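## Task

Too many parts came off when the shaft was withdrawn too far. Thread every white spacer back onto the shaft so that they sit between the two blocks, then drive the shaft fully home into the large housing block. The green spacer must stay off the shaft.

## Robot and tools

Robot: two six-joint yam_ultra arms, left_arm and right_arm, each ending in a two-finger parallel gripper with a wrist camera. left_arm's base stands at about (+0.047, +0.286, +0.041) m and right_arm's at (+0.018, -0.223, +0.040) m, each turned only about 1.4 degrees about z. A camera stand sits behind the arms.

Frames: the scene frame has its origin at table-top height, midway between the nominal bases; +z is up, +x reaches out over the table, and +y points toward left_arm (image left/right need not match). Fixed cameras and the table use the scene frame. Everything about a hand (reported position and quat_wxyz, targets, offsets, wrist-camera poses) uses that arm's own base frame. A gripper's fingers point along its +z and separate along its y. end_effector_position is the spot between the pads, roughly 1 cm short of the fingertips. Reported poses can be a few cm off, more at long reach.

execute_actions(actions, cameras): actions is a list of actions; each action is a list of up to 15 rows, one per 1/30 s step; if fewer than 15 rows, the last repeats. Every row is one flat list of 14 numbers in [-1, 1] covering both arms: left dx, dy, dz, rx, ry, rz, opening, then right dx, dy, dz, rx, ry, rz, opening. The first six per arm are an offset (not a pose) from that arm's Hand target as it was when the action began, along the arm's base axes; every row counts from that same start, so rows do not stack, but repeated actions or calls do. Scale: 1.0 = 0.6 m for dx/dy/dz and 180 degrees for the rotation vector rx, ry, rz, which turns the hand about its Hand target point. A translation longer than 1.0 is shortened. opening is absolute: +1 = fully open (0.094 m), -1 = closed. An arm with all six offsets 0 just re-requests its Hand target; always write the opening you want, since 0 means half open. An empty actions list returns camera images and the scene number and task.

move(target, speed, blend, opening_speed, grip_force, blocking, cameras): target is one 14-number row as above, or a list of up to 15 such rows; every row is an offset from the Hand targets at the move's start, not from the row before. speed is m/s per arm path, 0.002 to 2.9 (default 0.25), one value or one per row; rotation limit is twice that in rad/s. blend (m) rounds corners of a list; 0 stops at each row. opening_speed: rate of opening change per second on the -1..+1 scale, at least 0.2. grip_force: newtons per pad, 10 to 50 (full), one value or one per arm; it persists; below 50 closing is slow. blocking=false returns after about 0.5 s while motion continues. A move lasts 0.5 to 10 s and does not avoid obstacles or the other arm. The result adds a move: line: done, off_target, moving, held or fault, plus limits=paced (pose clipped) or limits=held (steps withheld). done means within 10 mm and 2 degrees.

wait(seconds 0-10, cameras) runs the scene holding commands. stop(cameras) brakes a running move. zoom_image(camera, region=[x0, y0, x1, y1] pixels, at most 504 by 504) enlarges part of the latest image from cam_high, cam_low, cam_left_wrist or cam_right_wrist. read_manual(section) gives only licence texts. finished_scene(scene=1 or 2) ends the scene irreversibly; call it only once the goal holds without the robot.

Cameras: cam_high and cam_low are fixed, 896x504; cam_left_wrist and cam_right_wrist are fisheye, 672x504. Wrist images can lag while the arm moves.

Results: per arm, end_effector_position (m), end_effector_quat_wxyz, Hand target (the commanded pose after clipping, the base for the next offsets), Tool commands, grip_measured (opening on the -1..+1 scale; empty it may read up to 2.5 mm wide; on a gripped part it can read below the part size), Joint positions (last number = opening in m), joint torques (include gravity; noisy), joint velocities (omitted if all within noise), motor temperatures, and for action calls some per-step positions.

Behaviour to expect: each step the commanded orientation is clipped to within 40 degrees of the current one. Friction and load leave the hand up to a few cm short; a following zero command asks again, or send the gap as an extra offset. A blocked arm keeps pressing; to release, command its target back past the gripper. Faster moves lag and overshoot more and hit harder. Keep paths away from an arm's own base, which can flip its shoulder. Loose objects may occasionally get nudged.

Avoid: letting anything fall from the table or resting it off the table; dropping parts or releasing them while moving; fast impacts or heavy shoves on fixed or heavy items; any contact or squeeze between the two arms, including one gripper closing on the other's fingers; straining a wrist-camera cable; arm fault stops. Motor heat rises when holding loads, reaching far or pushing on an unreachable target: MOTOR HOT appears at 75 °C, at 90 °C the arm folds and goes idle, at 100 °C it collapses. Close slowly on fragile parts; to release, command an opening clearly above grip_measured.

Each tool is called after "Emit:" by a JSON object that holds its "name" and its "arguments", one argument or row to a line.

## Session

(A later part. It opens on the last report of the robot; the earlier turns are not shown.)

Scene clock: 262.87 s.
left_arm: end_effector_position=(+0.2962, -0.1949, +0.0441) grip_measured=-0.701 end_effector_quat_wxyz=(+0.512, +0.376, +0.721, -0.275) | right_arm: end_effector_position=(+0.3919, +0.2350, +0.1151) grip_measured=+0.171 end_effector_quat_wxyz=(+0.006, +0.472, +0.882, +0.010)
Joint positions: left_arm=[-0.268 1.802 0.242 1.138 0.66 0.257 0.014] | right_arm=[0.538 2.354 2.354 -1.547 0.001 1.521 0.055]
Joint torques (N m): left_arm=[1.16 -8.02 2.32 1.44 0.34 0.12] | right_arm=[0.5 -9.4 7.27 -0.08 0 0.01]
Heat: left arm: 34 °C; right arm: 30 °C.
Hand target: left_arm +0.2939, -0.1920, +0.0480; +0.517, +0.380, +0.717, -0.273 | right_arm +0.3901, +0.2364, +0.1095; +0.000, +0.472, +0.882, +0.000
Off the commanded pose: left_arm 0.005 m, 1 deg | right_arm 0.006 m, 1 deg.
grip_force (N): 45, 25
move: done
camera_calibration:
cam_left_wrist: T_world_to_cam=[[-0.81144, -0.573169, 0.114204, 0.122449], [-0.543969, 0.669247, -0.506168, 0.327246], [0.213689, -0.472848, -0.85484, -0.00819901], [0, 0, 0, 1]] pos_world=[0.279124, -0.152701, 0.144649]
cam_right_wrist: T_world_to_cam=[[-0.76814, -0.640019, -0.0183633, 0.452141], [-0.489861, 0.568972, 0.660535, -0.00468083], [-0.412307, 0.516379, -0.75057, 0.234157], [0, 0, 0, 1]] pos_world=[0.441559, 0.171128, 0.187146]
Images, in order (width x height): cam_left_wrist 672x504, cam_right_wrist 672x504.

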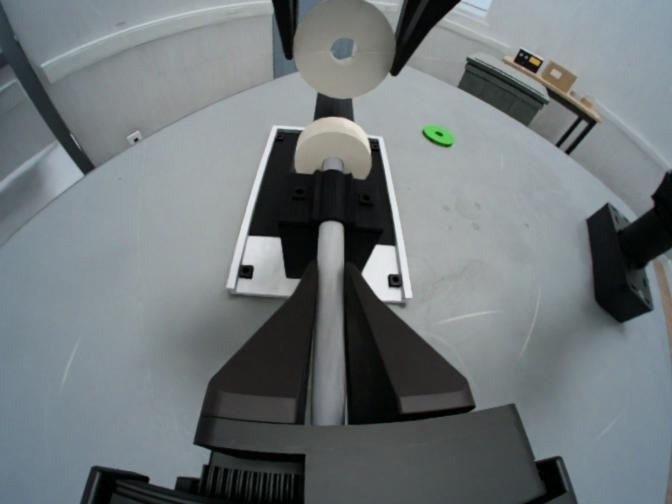

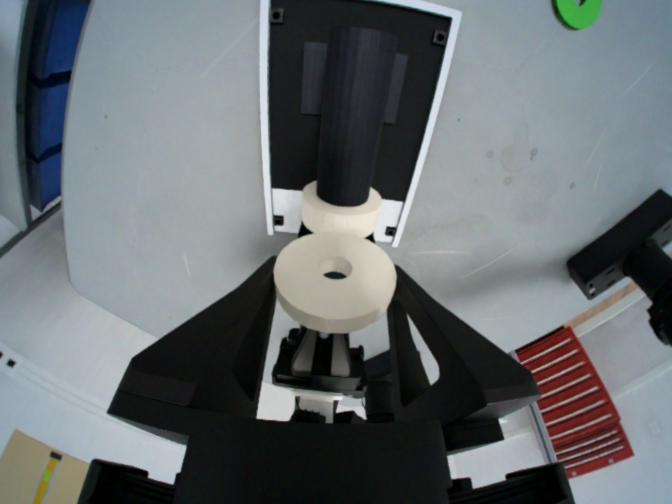

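Emit:
{"name": "move", "arguments": {
  "target": [
    [-0.0085,0.0124,0.0,0,0,0,-1,0.0,0.0,0.0,0,0,0,-0.0]
  ],
  "speed": 0.03,
  "cameras": ["cam_left_wrist","cam_right_wrist"]
}}

Emit:
{"name": "zoom_image", "arguments": {
  "camera": "cam_left_wrist",
  "region": [270, 80, 400, 210]
}}

Emit:
{"name": "zoom_image", "arguments": {
  "camera": "cam_right_wrist",
  "region": [280, 180, 390, 290]
}}

Scene clock: 264.03 s.
left_arm: end_effector_position=(+0.2905, -0.1868, +0.0438) grip_measured=-0.701 end_effector_quat_wxyz=(+0.512, +0.376, +0.722, -0.275) | right_arm: end_effector_position=(+0.3919, +0.2350, +0.1151) grip_measured=+0.171 end_effector_quat_wxyz=(+0.006, +0.472, +0.882, +0.010)
Joint positions: left_arm=[-0.236 1.784 0.214 1.137 0.689 0.272 0.014] | right_arm=[0.538 2.354 2.354 -1.547 0.001 1.521 0.055]
Joint torques (N m): left_arm=[1.01 -7.82 2.51 1.44 0.33 0.13] | right_arm=[0.5 -9.4 7.3 -0.08 0 0]
Heat: left arm: 34 °C; right arm: 30 °C.
Hand target: left_arm +0.2888, -0.1846, +0.0478; +0.517, +0.380, +0.717, -0.273 | right_arm +0.3901, +0.2364, +0.1095; +0.000, +0.472, +0.882, +0.000
Off the commanded pose: left_arm 0.005 m, 1 deg | right_arm 0.006 m, 1 deg.
grip_force (N): 45, 25
move: done
camera_calibration:
cam_left_wrist: T_world_to_cam=[[-0.811082, -0.573332, 0.115918, 0.122349], [-0.544938, 0.668616, -0.50596, 0.318757], [0.212579, -0.473543, -0.854732, -0.00321643], [0, 0, 0, 1]] pos_world=[0.273621, -0.144503, 0.144347]
cam_right_wrist: T_world_to_cam=[[-0.76814, -0.640019, -0.0183633, 0.452141], [-0.489861, 0.568972, 0.660535, -0.00468083], [-0.412307, 0.516379, -0.75057, 0.234157], [0, 0, 0, 1]] pos_world=[0.441559, 0.171128, 0.187146]
Images, in order (width x height): cam_left_wrist 672x504, cam_right_wrist 672x504.

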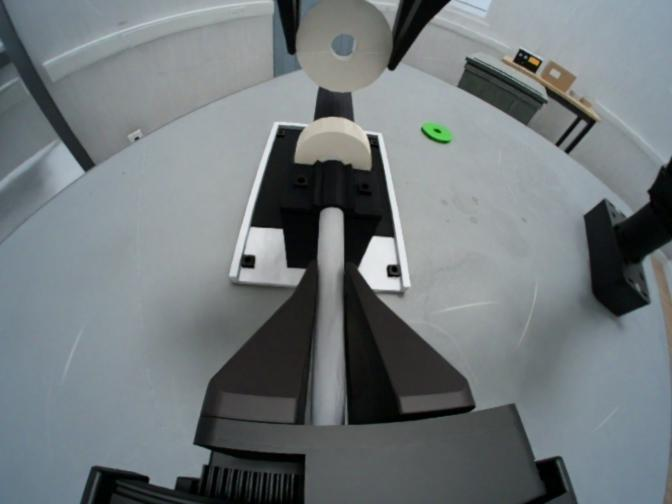

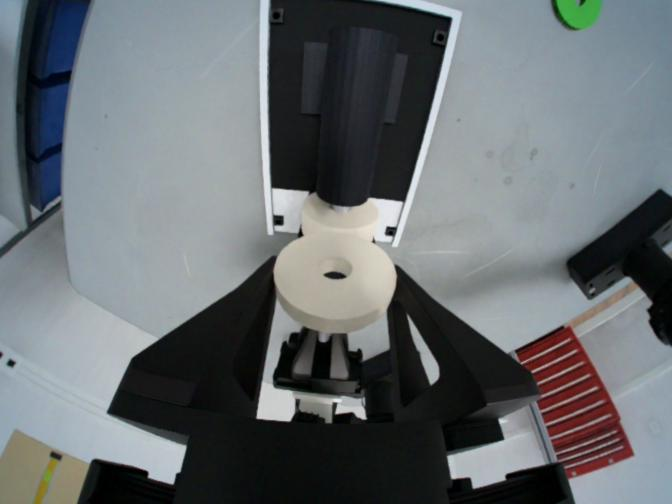

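Scaled by 3.877 from the camera's 672x504 image, which has a finer 960x720 frame.

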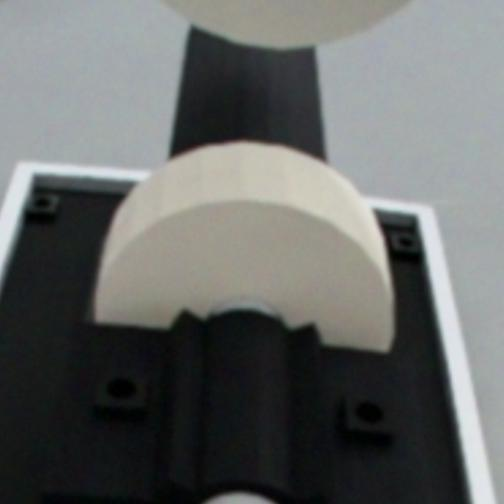

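Scaled by 4.582 from the camera's 672x504 image, which has a finer 960x720 frame.

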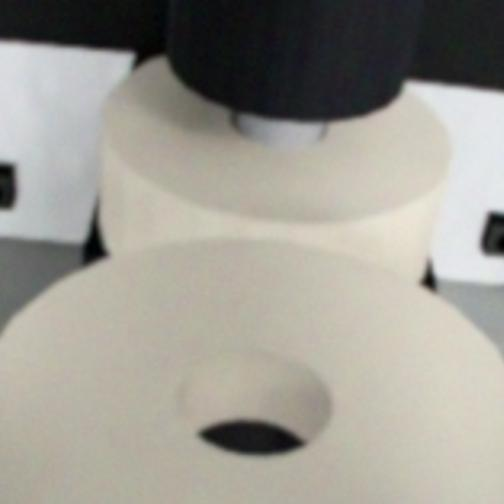

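Emit:
{"name": "move", "arguments": {
  "target": [
    [-0.0047,0.0069,0.0,0,0,0,-1,0.0,0.0,0.0,0,0,0,-0.0]
  ],
  "speed": 0.03,
  "cameras": ["cam_left_wrist","cam_right_wrist"]
}}

Emit:
{"name": "zoom_image", "arguments": {
  "camera": "cam_left_wrist",
  "region": [270, 80, 400, 210]
}}

Emit:
{"name": "zoom_image", "arguments": {
  "camera": "cam_right_wrist",
  "region": [280, 180, 390, 290]
}}

Scene clock: 265.33 s.
left_arm: end_effector_position=(+0.2875, -0.1823, +0.0439) grip_measured=-0.701 end_effector_quat_wxyz=(+0.513, +0.377, +0.721, -0.275) | right_arm: end_effector_position=(+0.3919, +0.2350, +0.1151) grip_measured=+0.171 end_effector_quat_wxyz=(+0.006, +0.472, +0.882, +0.010)
Joint positions: left_arm=[-0.217 1.772 0.2 1.133 0.707 0.286 0.014] | right_arm=[0.538 2.354 2.354 -1.547 0.001 1.521 0.055]
Joint torques (N m): left_arm=[0.81 -7.62 2.56 1.4 0.34 0.08] | right_arm=[0.51 -9.42 7.28 -0.08 0 0.01]
Heat: left arm: 34 °C; right arm: 30 °C.
Hand target: left_arm +0.2861, -0.1804, +0.0480; +0.517, +0.380, +0.717, -0.273 | right_arm +0.3901, +0.2364, +0.1095; +0.000, +0.472, +0.882, +0.000
Off the commanded pose: left_arm 0.005 m, 1 deg | right_arm 0.006 m, 1 deg.
grip_force (N): 45, 25
move: done
camera_calibration:
cam_left_wrist: T_world_to_cam=[[-0.812078, -0.572504, 0.112994, 0.123102], [-0.54286, 0.670121, -0.506202, 0.313931], [0.214084, -0.472416, -0.85498, -0.000646577], [0, 0, 0, 1]] pos_world=[0.270527, -0.1402, 0.14445]
cam_right_wrist: T_world_to_cam=[[-0.76814, -0.640019, -0.0183633, 0.452141], [-0.489861, 0.568972, 0.660535, -0.00468083], [-0.412307, 0.516379, -0.75057, 0.234157], [0, 0, 0, 1]] pos_world=[0.441559, 0.171128, 0.187146]
Images, in order (width x height): cam_left_wrist 672x504, cam_right_wrist 672x504.

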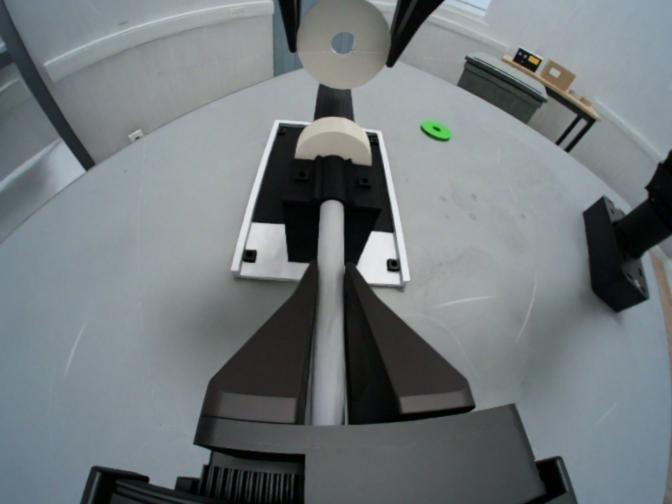

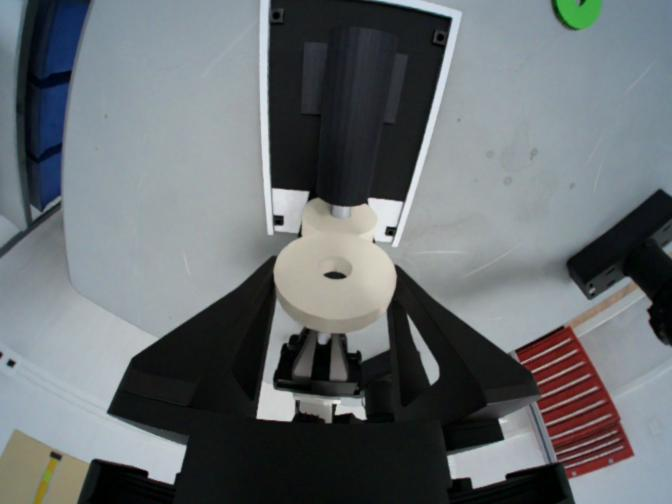

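Scaled by 3.877 from the camera's 672x504 image, which has a finer 960x720 frame.

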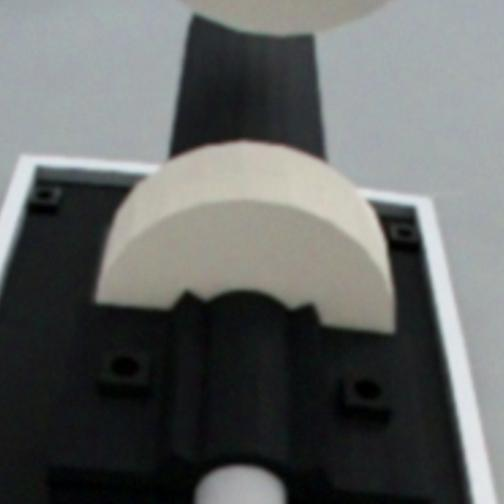

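Scaled by 4.582 from the camera's 672x504 image, which has a finer 960x720 frame.

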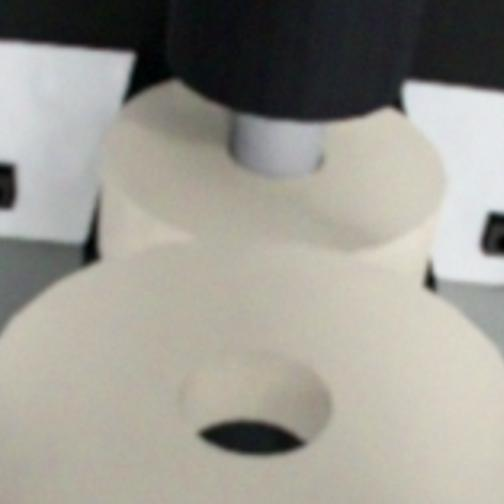

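Emit:
{"name": "move", "arguments": {
  "target": [
    [-0.0047,0.0069,0.0,0,0,0,-1,0.0,0.0,0.0,0,0,0,-0.0]
  ],
  "speed": 0.03,
  "cameras": ["cam_right_wrist"]
}}

Emit:
{"name": "zoom_image", "arguments": {
  "camera": "cam_right_wrist",
  "region": [280, 180, 390, 290]
}}

Emit:
{"name": "move", "arguments": {
  "target": [
    [-0.0047,0.0069,0.0,0,0,0,-1,0.0,0.0,0.0,0,0,0,-0.0]
  ],
  "speed": 0.03,
  "cameras": ["cam_right_wrist"]
}}

Emit:
{"name": "zoom_image", "arguments": {
  "camera": "cam_right_wrist",
  "region": [280, 180, 390, 290]
}}

Scene clock: 266.63 s.
left_arm: end_effector_position=(+0.2845, -0.1780, +0.0438) grip_measured=-0.701 end_effector_quat_wxyz=(+0.512, +0.377, +0.721, -0.275) | right_arm: end_effector_position=(+0.3919, +0.2350, +0.1151) grip_measured=+0.171 end_effector_quat_wxyz=(+0.006, +0.472, +0.882, +0.010)
Joint positions: left_arm=[-0.198 1.76 0.186 1.127 0.724 0.297 0.014] | right_arm=[0.538 2.354 2.354 -1.547 0.001 1.521 0.055]
Joint torques (N m): left_arm=[0.98 -7.53 2.56 1.4 0.37 0.05] | right_arm=[0.51 -9.42 7.28 -0.07 -0.01 0]
Heat: left arm: 34 °C; right arm: 29 °C.
Hand target: left_arm +0.2832, -0.1763, +0.0478; +0.517, +0.380, +0.717, -0.273 | right_arm +0.3901, +0.2364, +0.1095; +0.000, +0.472, +0.882, +0.000
Off the commanded pose: left_arm 0.005 m, 1 deg | right_arm 0.006 m, 1 deg.
grip_force (N): 45, 25
move: done
camera_calibration:
cam_right_wrist: T_world_to_cam=[[-0.76814, -0.640019, -0.0183633, 0.452141], [-0.489861, 0.568972, 0.660535, -0.00468083], [-0.412307, 0.516379, -0.75057, 0.234157], [0, 0, 0, 1]] pos_world=[0.441559, 0.171128, 0.187146]
Images, in order (width x height): cam_right_wrist 672x504.

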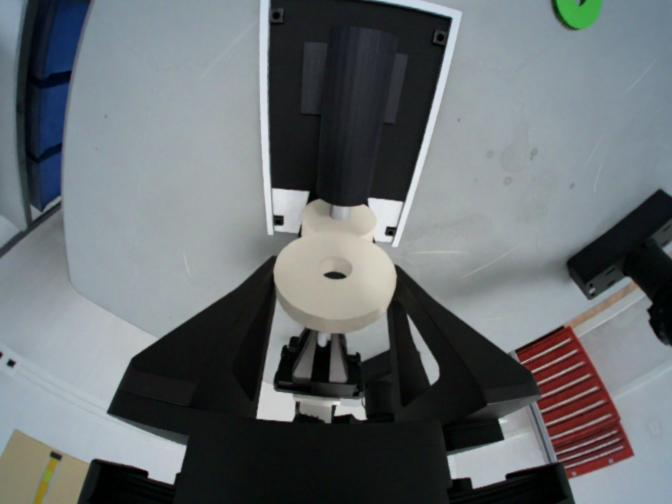

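Scaled by 4.582 from the camera's 672x504 image, which has a finer 960x720 frame.

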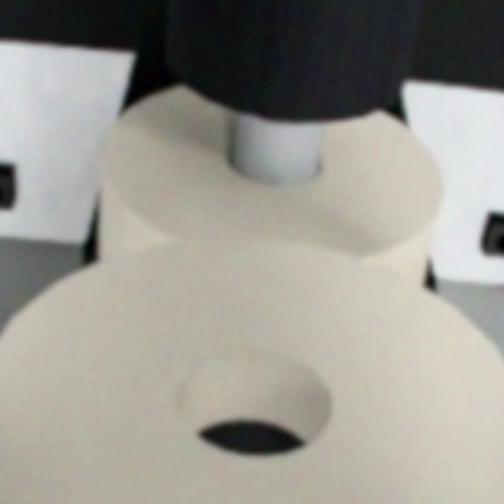

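Scene clock: 267.43 s.
left_arm: end_effector_position=(+0.2816, -0.1738, +0.0437) grip_measured=-0.701 end_effector_quat_wxyz=(+0.512, +0.377, +0.721, -0.275) | right_arm: end_effector_position=(+0.3919, +0.2350, +0.1151) grip_measured=+0.171 end_effector_quat_wxyz=(+0.006, +0.472, +0.882, +0.010)
Joint positions: left_arm=[-0.18 1.748 0.173 1.119 0.741 0.308 0.014] | right_arm=[0.538 2.354 2.354 -1.547 0.001 1.521 0.055]
Joint torques (N m): left_arm=[0.99 -7.5 2.59 1.46 0.37 0.07] | right_arm=[0.51 -9.4 7.3 -0.09 0 0.01]
Heat: left arm: 34 °C; right arm: 29 °C.
Hand target: left_arm +0.2803, -0.1721, +0.0478; +0.517, +0.380, +0.717, -0.273 | right_arm +0.3901, +0.2364, +0.1095; +0.000, +0.472, +0.882, +0.000
Off the commanded pose: left_arm 0.005 m, 1 deg | right_arm 0.006 m, 1 deg.
grip_force (N): 45, 25
move: done
camera_calibration:
cam_right_wrist: T_world_to_cam=[[-0.76814, -0.640019, -0.0183633, 0.452141], [-0.489861, 0.568972, 0.660535, -0.00468083], [-0.412307, 0.516379, -0.75057, 0.234157], [0, 0, 0, 1]] pos_world=[0.441559, 0.171128, 0.187146]
Images, in order (width x height): cam_right_wrist 672x504.

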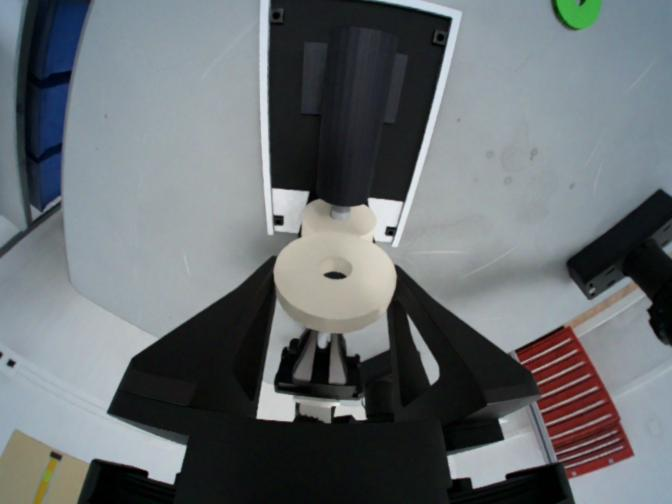

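Scaled by 4.582 from the camera's 672x504 image, which has a finer 960x720 frame.

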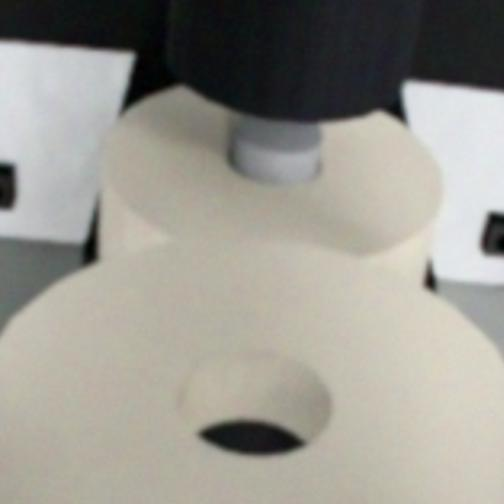

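Emit:
{"name": "move", "arguments": {
  "target": [
    [-0.0033,0.0049,0.0,0,0,0,-1,-0.0037,-0.0025,-0.04,0,0,0,-0.0]
  ],
  "speed": 0.05,
  "cameras": ["cam_right_wrist","cam_left_wrist"]
}}

Emit:
{"name": "zoom_image", "arguments": {
  "camera": "cam_right_wrist",
  "region": [280, 180, 390, 290]
}}

Emit:
{"name": "zoom_image", "arguments": {
  "camera": "cam_left_wrist",
  "region": [270, 30, 400, 160]
}}

Scene clock: 271.23 s.
left_arm: end_effector_position=(+0.2797, -0.1709, +0.0438) grip_measured=-0.701 end_effector_quat_wxyz=(+0.512, +0.377, +0.721, -0.275) | right_arm: end_effector_position=(+0.3895, +0.2336, +0.0806) grip_measured=+0.171 end_effector_quat_wxyz=(-0.003, +0.472, +0.882, -0.005)
Joint positions: left_arm=[-0.166 1.739 0.165 1.112 0.754 0.317 0.014] | right_arm=[0.538 2.354 2.215 -1.443 0.001 1.521 0.055]
Joint torques (N m): left_arm=[0.95 -7.25 2.45 1.42 0.34 0.11] | right_arm=[0.46 -12.64 4.77 0.07 0 0.01]
Heat: left arm: 33 °C; right arm: 29 °C.
Hand target: left_arm +0.2785, -0.1692, +0.0479; +0.517, +0.380, +0.717, -0.273 | right_arm +0.3879, +0.2349, +0.0855; +0.000, +0.472, +0.882, +0.000
Off the commanded pose: left_arm 0.005 m, 1 deg | right_arm 0.005 m, 1 deg.
grip_force (N): 45, 25
move: done
camera_calibration:
cam_left_wrist: T_world_to_cam=[[-0.812329, -0.571988, 0.113803, 0.123391], [-0.543071, 0.670762, -0.505126, 0.302093], [0.212591, -0.472132, -0.855509, 0.00689365], [0, 0, 0, 1]] pos_world=[0.262826, -0.1288, 0.14445]
cam_right_wrist: T_world_to_cam=[[-0.768131, -0.640087, 0.0162436, 0.44592], [-0.46996, 0.580839, 0.664653, 0.00695316], [-0.434871, 0.502907, -0.746975, 0.219553], [0, 0, 0, 1]] pos_world=[0.44127, 0.170975, 0.152136]
Images, in order (width x height): cam_left_wrist 672x504, cam_right_wrist 672x504.

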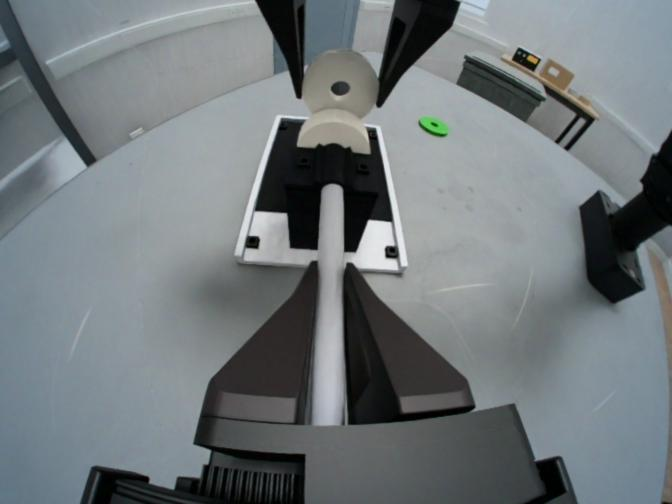

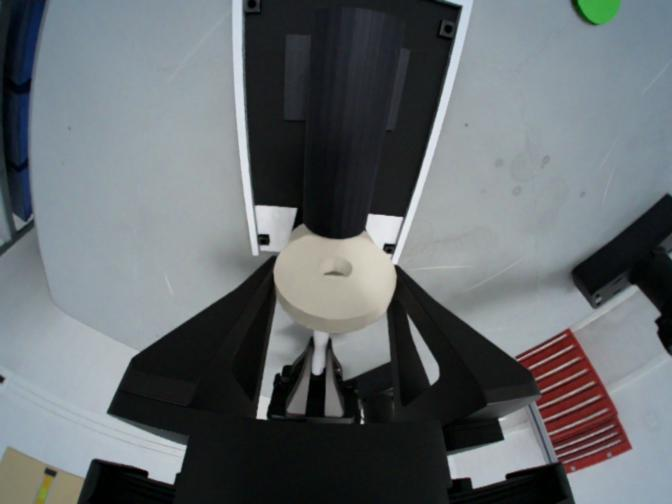

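Scaled by 4.582 from the camera's 672x504 image, which has a finer 960x720 frame.

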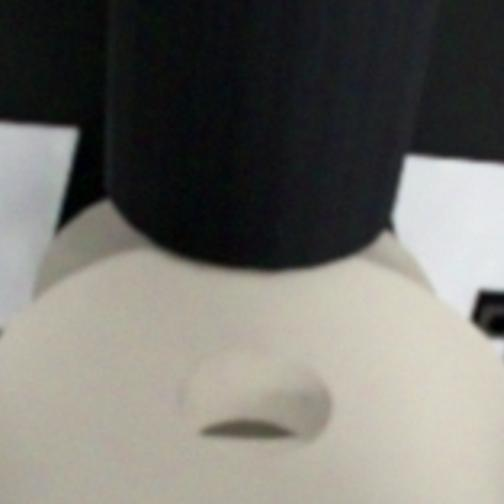

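Scaled by 3.877 from the camera's 672x504 image, which has a finer 960x720 frame.

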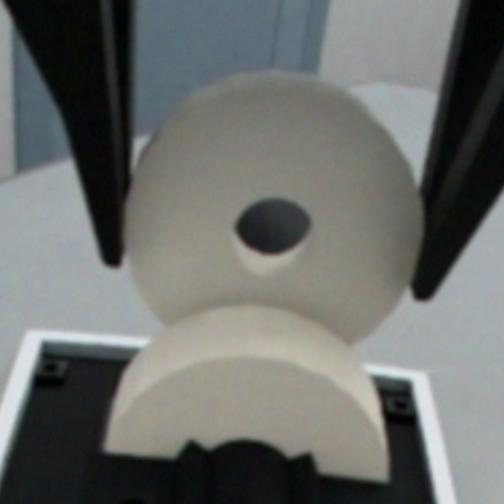

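Emit:
{"name": "move", "arguments": {
  "target": [
    [0,0,0.0,0,0,0,-1,-0.0003,0.0018,-0.032,0,0,0,-0.0]
  ],
  "speed": 0.03,
  "cameras": ["cam_right_wrist","cam_left_wrist"]
}}

Emit:
{"name": "zoom_image", "arguments": {
  "camera": "cam_right_wrist",
  "region": [280, 180, 390, 290]
}}

Emit:
{"name": "zoom_image", "arguments": {
  "camera": "cam_left_wrist",
  "region": [270, 30, 400, 160]
}}

Scene clock: 274.03 s.
left_arm: end_effector_position=(+0.2797, -0.1709, +0.0438) grip_measured=-0.701 end_effector_quat_wxyz=(+0.512, +0.377, +0.721, -0.275) | right_arm: end_effector_position=(+0.3895, +0.2336, +0.0593) grip_measured=+0.171 end_effector_quat_wxyz=(-0.004, +0.472, +0.882, -0.007)
Joint positions: left_arm=[-0.166 1.739 0.165 1.112 0.754 0.317 0.014] | right_arm=[0.538 2.354 2.13 -1.363 0.001 1.521 0.055]
Joint torques (N m): left_arm=[0.98 -7.28 2.52 1.4 0.36 0.09] | right_arm=[0.69 -13.07 4.77 0.08 0 0.02]
Heat: left arm: 33 °C; right arm: 29 °C.
Hand target: left_arm +0.2785, -0.1692, +0.0479; +0.517, +0.380, +0.717, -0.273 | right_arm +0.3877, +0.2360, +0.0663; +0.000, +0.472, +0.882, +0.000
Off the commanded pose: left_arm 0.005 m, 1 deg | right_arm 0.008 m, 1 deg.
grip_force (N): 45, 25
move: done
camera_calibration:
cam_left_wrist: T_world_to_cam=[[-0.812329, -0.571988, 0.113803, 0.123391], [-0.543071, 0.670762, -0.505126, 0.302093], [0.212591, -0.472132, -0.855509, 0.00689365], [0, 0, 0, 1]] pos_world=[0.262826, -0.1288, 0.14445]
cam_right_wrist: T_world_to_cam=[[-0.768045, -0.640047, 0.0211491, 0.445923], [-0.467137, 0.582535, 0.665159, 0.0195312], [-0.438053, 0.500992, -0.746402, 0.205327], [0, 0, 0, 1]] pos_world=[0.441557, 0.171167, 0.130834]
Images, in order (width x height): cam_left_wrist 672x504, cam_right_wrist 672x504.

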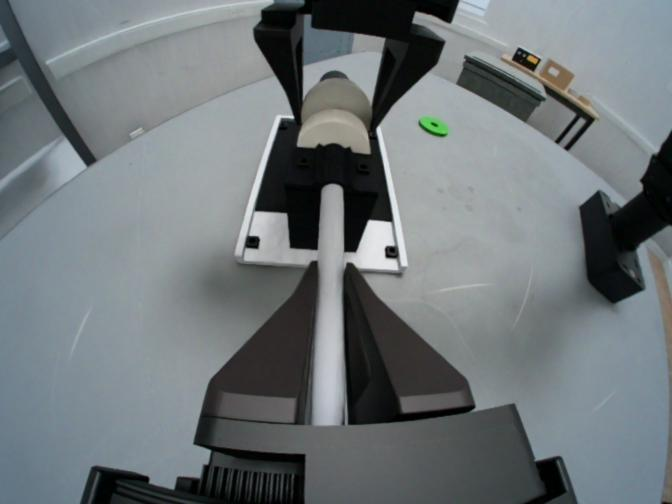

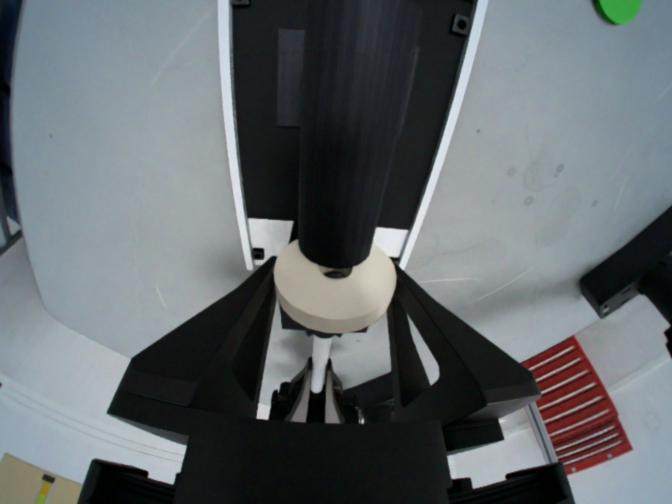

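Scaled by 4.582 from the camera's 672x504 image, which has a finer 960x720 frame.

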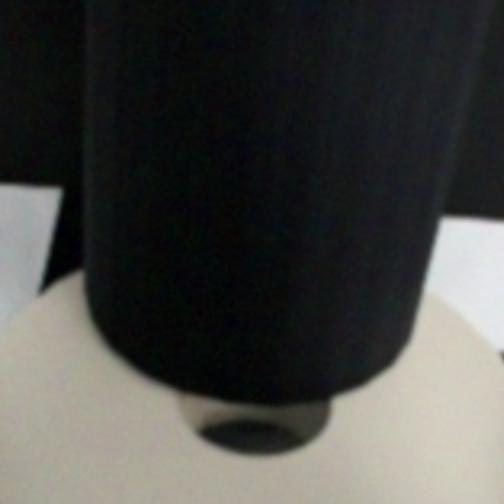

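Scaled by 3.877 from the camera's 672x504 image, which has a finer 960x720 frame.

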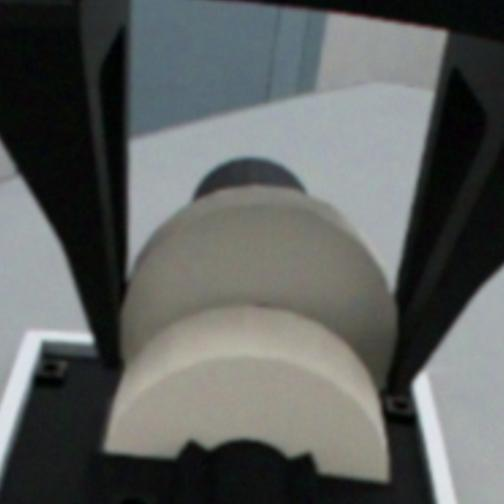

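Emit:
{"name": "move", "arguments": {
  "target": [
    [0,0,0.0,0,0,0,-1,0.000,0.000,-0.018,0,0,0,-0.0]
  ],
  "speed": 0.03,
  "cameras": ["cam_right_wrist","cam_left_wrist"]
}}

Emit:
{"name": "zoom_image", "arguments": {
  "camera": "cam_left_wrist",
  "region": [270, 30, 400, 160]
}}

Scene clock: 275.73 s.
left_arm: end_effector_position=(+0.2797, -0.1709, +0.0438) grip_measured=-0.701 end_effector_quat_wxyz=(+0.512, +0.377, +0.721, -0.275) | right_arm: end_effector_position=(+0.3894, +0.2335, +0.0484) grip_measured=+0.171 end_effector_quat_wxyz=(-0.004, +0.472, +0.882, -0.007)
Joint positions: left_arm=[-0.166 1.739 0.165 1.112 0.754 0.317 0.014] | right_arm=[0.538 2.354 2.087 -1.32 0.001 1.521 0.055]
Joint torques (N m): left_arm=[1.06 -7.34 2.48 1.4 0.32 0.07] | right_arm=[0.65 -13.09 4.68 0.11 0 0.02]
Heat: left arm: 33 °C; right arm: 29 °C.
Hand target: left_arm +0.2785, -0.1692, +0.0479; +0.517, +0.380, +0.717, -0.273 | right_arm +0.3876, +0.2360, +0.0555; +0.000, +0.472, +0.882, +0.000
Off the commanded pose: left_arm 0.005 m, 1 deg | right_arm 0.008 m, 1 deg.
grip_force (N): 45, 25
move: done
camera_calibration:
cam_left_wrist: T_world_to_cam=[[-0.812329, -0.571988, 0.113803, 0.123391], [-0.543071, 0.670762, -0.505126, 0.302093], [0.212591, -0.472132, -0.855509, 0.00689365], [0, 0, 0, 1]] pos_world=[0.262826, -0.1288, 0.14445]
cam_right_wrist: T_world_to_cam=[[-0.768045, -0.640047, 0.0211491, 0.446077], [-0.467137, 0.582535, 0.665159, 0.0267347], [-0.438053, 0.500992, -0.746402, 0.197148], [0, 0, 0, 1]] pos_world=[0.441457, 0.171167, 0.119934]
Images, in order (width x height): cam_left_wrist 672x504, cam_right_wrist 672x504.

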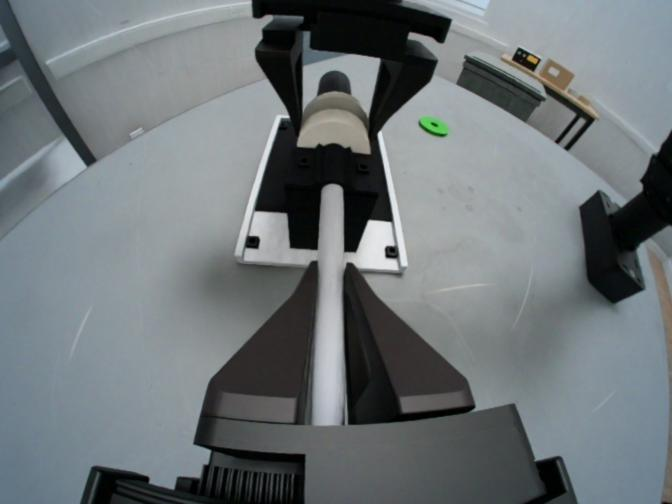

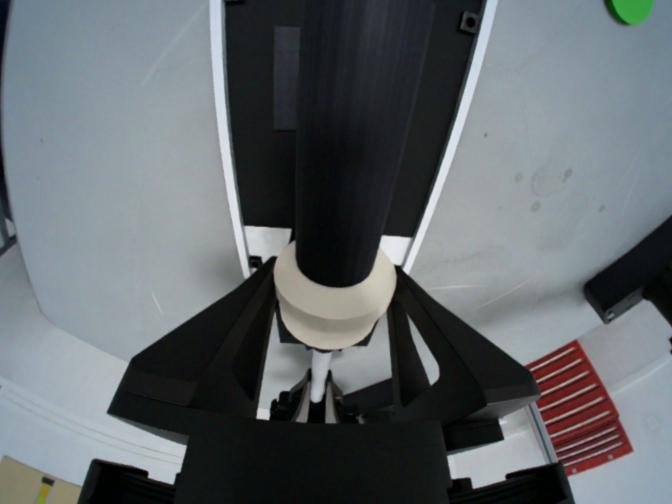

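Scaled by 3.877 from the camera's 672x504 image, which has a finer 960x720 frame.

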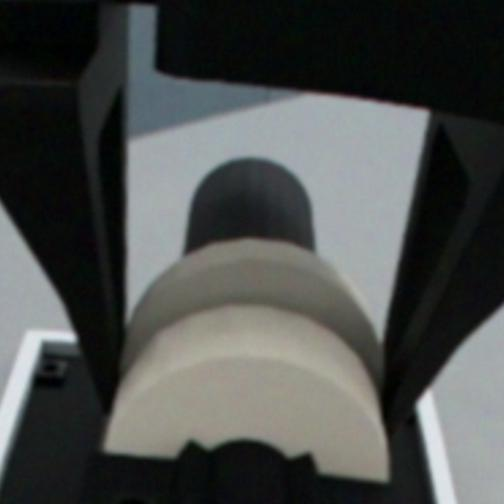

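Emit:
{"name": "move", "arguments": {
  "target": [
    [0.0075,-0.011,0.0,0,0,0,-1,0.000,0.000,0,0,0,0,-0.0]
  ],
  "speed": 0.03
}}

Emit:
{"name": "move", "arguments": {
  "target": [
    [0,0,0.0,0,0,0,-1,0.000,0.000,-0.006,0,0,0,-0.0]
  ],
  "speed": 0.01
}}

Emit:
{"name": "move", "arguments": {
  "target": [
    [0,0,0.0,0,0,0,-1,0.000,0.000,-0.006,0,0,0,-0.0]
  ],
  "speed": 0.01
}}

Emit:
{"name": "zoom_image", "arguments": {
  "camera": "cam_left_wrist",
  "region": [270, 30, 400, 160]
}}

Scene clock: 277.23 s.
left_arm: end_effector_position=(+0.2786, -0.1735, +0.0434) grip_measured=-0.701 end_effector_quat_wxyz=(+0.510, +0.379, +0.721, -0.276) | right_arm: end_effector_position=(+0.3896, +0.2336, +0.0484) grip_measured=+0.171 end_effector_quat_wxyz=(-0.004, +0.472, +0.882, -0.007)
Joint positions: left_arm=[-0.178 1.739 0.165 1.112 0.746 0.313 0.014] | right_arm=[0.538 2.354 2.087 -1.32 0.001 1.521 0.055]
Joint torques (N m): left_arm=[-0.98 -5.74 4.07 1.49 0.12 -0.03] | right_arm=[0.69 -13.09 4.74 0.07 0 0.03]
Heat: left arm: 33 °C; right arm: 29 °C.
Hand target: left_arm +0.2829, -0.1759, +0.0479; +0.517, +0.380, +0.717, -0.273 | right_arm +0.3877, +0.2360, +0.0555; +0.000, +0.472, +0.882, +0.000
Off the commanded pose: left_arm 0.007 m, 1 deg | right_arm 0.008 m, 1 deg.
grip_force (N): 45, 25
move: done

Scene clock: 277.97 s.
left_arm: end_effector_position=(+0.2787, -0.1734, +0.0434) grip_measured=-0.701 end_effector_quat_wxyz=(+0.510, +0.378, +0.721, -0.276) | right_arm: end_effector_position=(+0.3896, +0.2336, +0.0450) grip_measured=+0.171 end_effector_quat_wxyz=(-0.004, +0.472, +0.882, -0.007)
Joint positions: left_arm=[-0.178 1.739 0.165 1.112 0.746 0.313 0.014] | right_arm=[0.538 2.354 2.074 -1.306 0.001 1.521 0.055]
Joint torques (N m): left_arm=[-0.91 -5.82 4 1.51 0.13 -0.03] | right_arm=[0.68 -13.05 4.74 0.07 -0.01 0.02]
Heat: left arm: 33 °C; right arm: 29 °C.
Hand target: left_arm +0.2829, -0.1758, +0.0479; +0.517, +0.380, +0.717, -0.273 | right_arm +0.3876, +0.2360, +0.0519; +0.000, +0.472, +0.882, +0.000
Off the commanded pose: left_arm 0.007 m, 1 deg | right_arm 0.008 m, 1 deg.
grip_force (N): 45, 25
move: done

Scene clock: 278.67 s.
left_arm: end_effector_position=(+0.2787, -0.1734, +0.0434) grip_measured=-0.701 end_effector_quat_wxyz=(+0.510, +0.378, +0.721, -0.276) | right_arm: end_effector_position=(+0.3896, +0.2337, +0.0422) grip_measured=+0.171 end_effector_quat_wxyz=(-0.003, +0.472, +0.882, -0.007)
Joint positions: left_arm=[-0.178 1.739 0.165 1.112 0.746 0.313 0.014] | right_arm=[0.538 2.354 2.063 -1.294 0.001 1.521 0.055]
Joint torques (N m): left_arm=[-0.83 -5.87 4.01 1.47 0.12 -0.06] | right_arm=[0.7 -12.98 4.59 0.09 -0.01 0.03]
Heat: left arm: 33 °C; right arm: 29 °C.
Hand target: left_arm +0.2829, -0.1758, +0.0479; +0.517, +0.380, +0.717, -0.273 | right_arm +0.3876, +0.2360, +0.0483; +0.000, +0.472, +0.882, +0.000
Off the commanded pose: left_arm 0.007 m, 1 deg | right_arm 0.007 m, 1 deg.
grip_force (N): 45, 25
move: done

Scaled by 3.877 from the camera's 672x504 image, which has a finer 960x720 frame.
This view is cut from an older image: the scene may have changed since it was taken.

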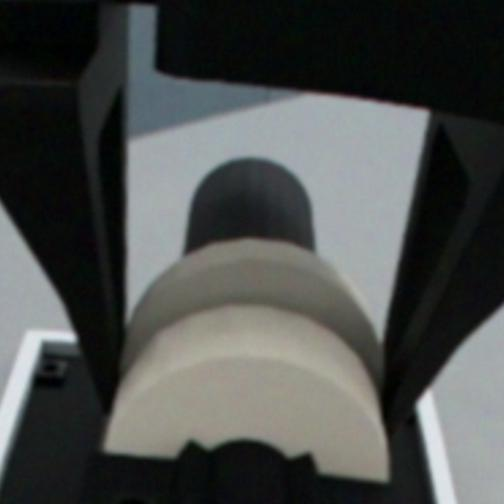

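Emit:
{"name": "move", "arguments": {
  "target": [
    [0.003,-0.0044,0.0,0,0,0,-1,0.000,0.000,0,0,0,0,-0.0]
  ],
  "speed": 0.03
}}

Emit:
{"name": "move", "arguments": {
  "target": [
    [0.003,-0.0044,0.0,0,0,0,-1,0.000,0.000,0,0,0,0,-0.0]
  ],
  "speed": 0.03,
  "cameras": ["cam_right_wrist","cam_left_wrist"]
}}

Emit:
{"name": "zoom_image", "arguments": {
  "camera": "cam_left_wrist",
  "region": [270, 30, 400, 160]
}}

Emit:
{"name": "zoom_image", "arguments": {
  "camera": "cam_right_wrist",
  "region": [250, 220, 420, 390]
}}

Scene clock: 280.07 s.
left_arm: end_effector_position=(+0.2796, -0.1753, +0.0437) grip_measured=-0.701 end_effector_quat_wxyz=(+0.511, +0.378, +0.722, -0.274) | right_arm: end_effector_position=(+0.3898, +0.2338, +0.0422) grip_measured=+0.171 end_effector_quat_wxyz=(-0.003, +0.472, +0.882, -0.006)
Joint positions: left_arm=[-0.19 1.739 0.167 1.115 0.73 0.307 0.014] | right_arm=[0.538 2.354 2.063 -1.293 0.001 1.521 0.055]
Joint torques (N m): left_arm=[-0.76 -5.18 4.72 1.54 0.19 -0.02] | right_arm=[0.69 -13.01 4.57 0.08 -0.01 0.02]
Heat: left arm: 33 °C; right arm: 29 °C.
Hand target: left_arm +0.2847, -0.1785, +0.0480; +0.517, +0.380, +0.717, -0.273 | right_arm +0.3876, +0.2360, +0.0483; +0.000, +0.472, +0.882, +0.000
Off the commanded pose: left_arm 0.007 m, 1 deg | right_arm 0.007 m, 1 deg.
grip_force (N): 45, 25
move: done

Scene clock: 280.77 s.
left_arm: end_effector_position=(+0.2810, -0.1777, +0.0442) grip_measured=-0.701 end_effector_quat_wxyz=(+0.511, +0.378, +0.722, -0.272) | right_arm: end_effector_position=(+0.3899, +0.2338, +0.0422) grip_measured=+0.171 end_effector_quat_wxyz=(-0.003, +0.472, +0.882, -0.006)
Joint positions: left_arm=[-0.204 1.739 0.173 1.115 0.715 0.301 0.014] | right_arm=[0.538 2.354 2.063 -1.293 0.001 1.521 0.055]
Joint torques (N m): left_arm=[-0.66 -4.63 4.72 1.56 0.27 -0.1] | right_arm=[0.68 -13.01 4.59 0.07 0 0.02]
Heat: left arm: 33 °C; right arm: 29 °C.
Hand target: left_arm +0.2865, -0.1812, +0.0479; +0.517, +0.380, +0.717, -0.273 | right_arm +0.3876, +0.2360, +0.0483; +0.000, +0.472, +0.882, +0.000
Off the commanded pose: left_arm 0.007 m, 1 deg | right_arm 0.007 m, 1 deg.
grip_force (N): 45, 25
move: done
camera_calibration:
cam_left_wrist: T_world_to_cam=[[-0.811446, -0.574184, 0.108938, 0.120103], [-0.543611, 0.673109, -0.501408, 0.307945], [0.214574, -0.466086, -0.858325, 0.00435572], [0, 0, 0, 1]] pos_world=[0.263925, -0.136289, 0.145061]
cam_right_wrist: T_world_to_cam=[[-0.768106, -0.640066, 0.0181329, 0.446883], [-0.468862, 0.581489, 0.66486, 0.0318499], [-0.436098, 0.502181, -0.746748, 0.19165], [0, 0, 0, 1]] pos_world=[0.441765, 0.171272, 0.113835]
Images, in order (width x height): cam_left_wrist 672x504, cam_right_wrist 672x504.

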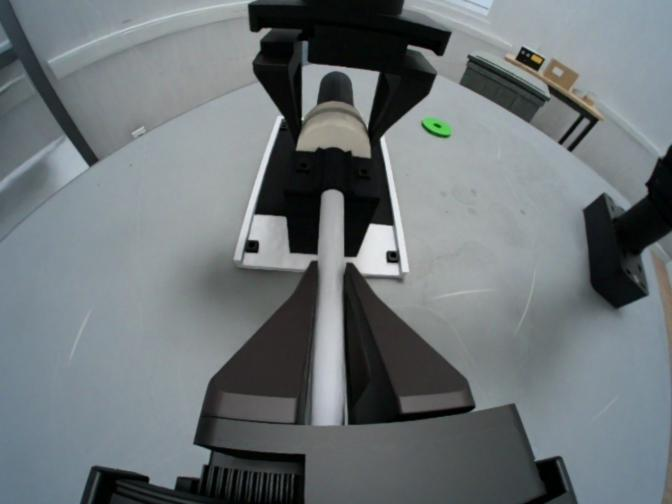

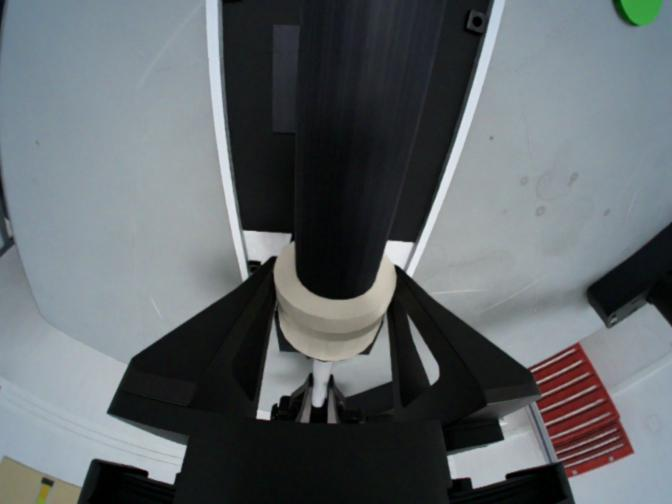

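Scaled by 3.877 from the camera's 672x504 image, which has a finer 960x720 frame.

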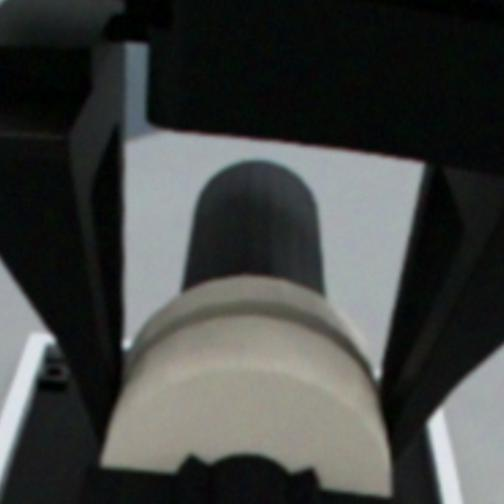

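Scaled by 2.965 from the camera's 672x504 image, which has a finer 960x720 frame.

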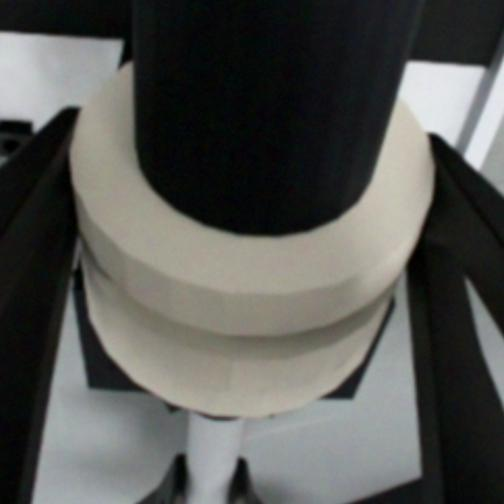

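Emit:
{"name": "move", "arguments": {
  "target": [
    [0.003,-0.0044,0.0,0,0,0,-1,0.000,0.000,0,0,0,0,-0.0]
  ],
  "speed": 0.03
}}

Emit:
{"name": "move", "arguments": {
  "target": [
    [0.003,-0.0044,0.0,0,0,0,-1,0.000,0.000,0,0,0,0,-0.0]
  ],
  "speed": 0.03
}}

Emit:
{"name": "move", "arguments": {
  "target": [
    [0.003,-0.0044,0.0,0,0,0,-1,0.000,0.000,0,0,0,0,-0.0]
  ],
  "speed": 0.03,
  "cameras": ["cam_right_wrist","cam_left_wrist"]
}}

Emit:
{"name": "zoom_image", "arguments": {
  "camera": "cam_left_wrist",
  "region": [270, 30, 400, 160]
}}

Emit:
{"name": "zoom_image", "arguments": {
  "camera": "cam_right_wrist",
  "region": [250, 220, 420, 390]
}}

Scene clock: 282.13 s.
left_arm: end_effector_position=(+0.2828, -0.1801, +0.0440) grip_measured=-0.701 end_effector_quat_wxyz=(+0.511, +0.378, +0.723, -0.272) | right_arm: end_effector_position=(+0.3899, +0.2338, +0.0422) grip_measured=+0.171 end_effector_quat_wxyz=(-0.003, +0.472, +0.882, -0.006)
Joint positions: left_arm=[-0.214 1.744 0.182 1.113 0.706 0.295 0.014] | right_arm=[0.538 2.354 2.063 -1.293 0.001 1.521 0.055]
Joint torques (N m): left_arm=[-0.69 -4.53 4.7 1.65 0.2 -0.08] | right_arm=[0.68 -13 4.59 0.08 -0.01 0.02]
Heat: left arm: 33 °C; right arm: 29 °C.
Hand target: left_arm +0.2883, -0.1837, +0.0479; +0.517, +0.380, +0.717, -0.273 | right_arm +0.3876, +0.2360, +0.0483; +0.000, +0.472, +0.882, +0.000
Off the commanded pose: left_arm 0.008 m, 1 deg | right_arm 0.007 m, 1 deg.
grip_force (N): 45, 25
move: done

Scene clock: 282.83 s.
left_arm: end_effector_position=(+0.2845, -0.1827, +0.0439) grip_measured=-0.701 end_effector_quat_wxyz=(+0.510, +0.378, +0.723, -0.272) | right_arm: end_effector_position=(+0.3899, +0.2338, +0.0422) grip_measured=+0.171 end_effector_quat_wxyz=(-0.003, +0.472, +0.882, -0.006)
Joint positions: left_arm=[-0.225 1.751 0.191 1.113 0.697 0.289 0.014] | right_arm=[0.538 2.354 2.063 -1.293 0.001 1.521 0.055]
Joint torques (N m): left_arm=[-0.73 -4.6 4.79 1.64 0.24 -0.06] | right_arm=[0.68 -13.01 4.59 0.09 0 0.03]
Heat: left arm: 33 °C; right arm: 29 °C.
Hand target: left_arm +0.2900, -0.1864, +0.0478; +0.516, +0.380, +0.717, -0.273 | right_arm +0.3876, +0.2360, +0.0483; +0.000, +0.472, +0.882, +0.000
Off the commanded pose: left_arm 0.008 m, 1 deg | right_arm 0.007 m, 1 deg.
grip_force (N): 45, 25
move: done

Scene clock: 283.53 s.
left_arm: end_effector_position=(+0.2863, -0.1852, +0.0438) grip_measured=-0.701 end_effector_quat_wxyz=(+0.510, +0.378, +0.723, -0.273) | right_arm: end_effector_position=(+0.3899, +0.2338, +0.0422) grip_measured=+0.171 end_effector_quat_wxyz=(-0.003, +0.472, +0.882, -0.006)
Joint positions: left_arm=[-0.235 1.757 0.2 1.113 0.688 0.283 0.014] | right_arm=[0.538 2.354 2.063 -1.293 0.001 1.521 0.055]
Joint torques (N m): left_arm=[-0.85 -4.71 4.78 1.64 0.14 -0.05] | right_arm=[0.68 -13.03 4.59 0.08 -0.01 0.03]
Heat: left arm: 33 °C; right arm: 29 °C.
Hand target: left_arm +0.2918, -0.1890, +0.0478; +0.516, +0.380, +0.717, -0.273 | right_arm +0.3876, +0.2360, +0.0483; +0.000, +0.472, +0.882, +0.000
Off the commanded pose: left_arm 0.008 m, 1 deg | right_arm 0.007 m, 1 deg.
grip_force (N): 45, 25
move: done
camera_calibration:
cam_left_wrist: T_world_to_cam=[[-0.811179, -0.573868, 0.112535, 0.119902], [-0.545649, 0.673504, -0.498658, 0.316146], [0.210371, -0.465905, -0.859463, 0.000704798], [0, 0, 0, 1]] pos_world=[0.269619, -0.143789, 0.144761]
cam_right_wrist: T_world_to_cam=[[-0.768106, -0.640066, 0.0181329, 0.446883], [-0.468862, 0.581489, 0.66486, 0.0318499], [-0.436098, 0.502181, -0.746748, 0.19165], [0, 0, 0, 1]] pos_world=[0.441765, 0.171272, 0.113835]
Images, in order (width x height): cam_left_wrist 672x504, cam_right_wrist 672x504.

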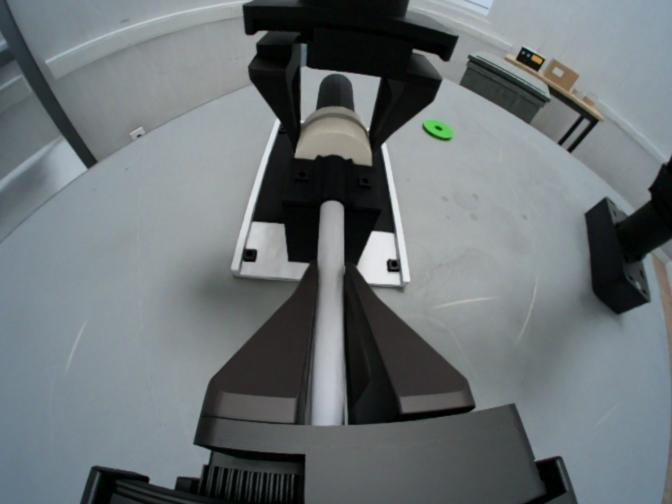

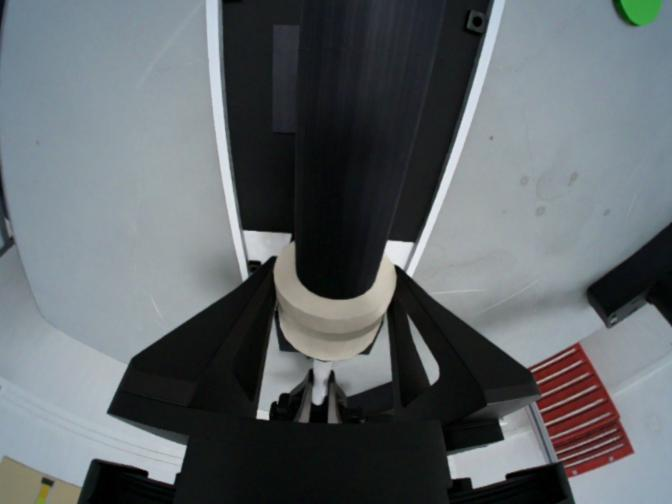

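Scaled by 3.877 from the camera's 672x504 image, which has a finer 960x720 frame.

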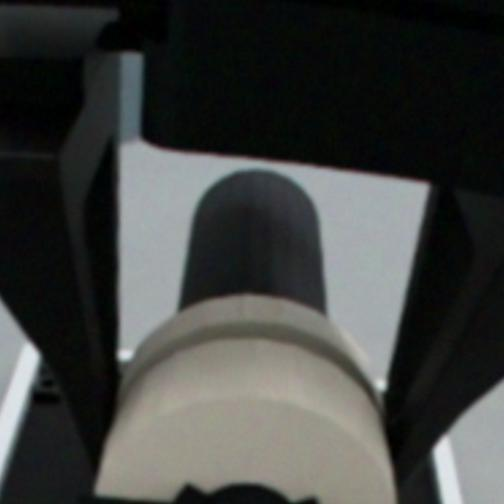

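Scaled by 2.965 from the camera's 672x504 image, which has a finer 960x720 frame.

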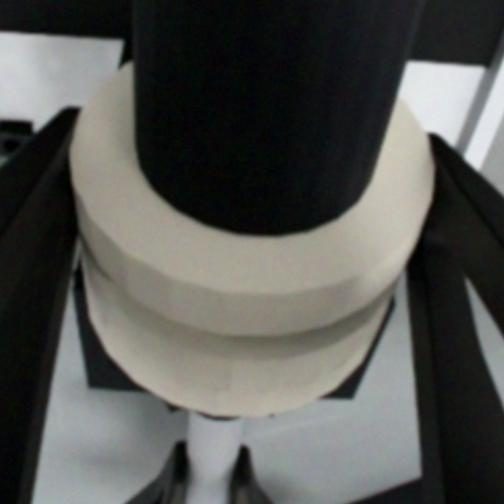

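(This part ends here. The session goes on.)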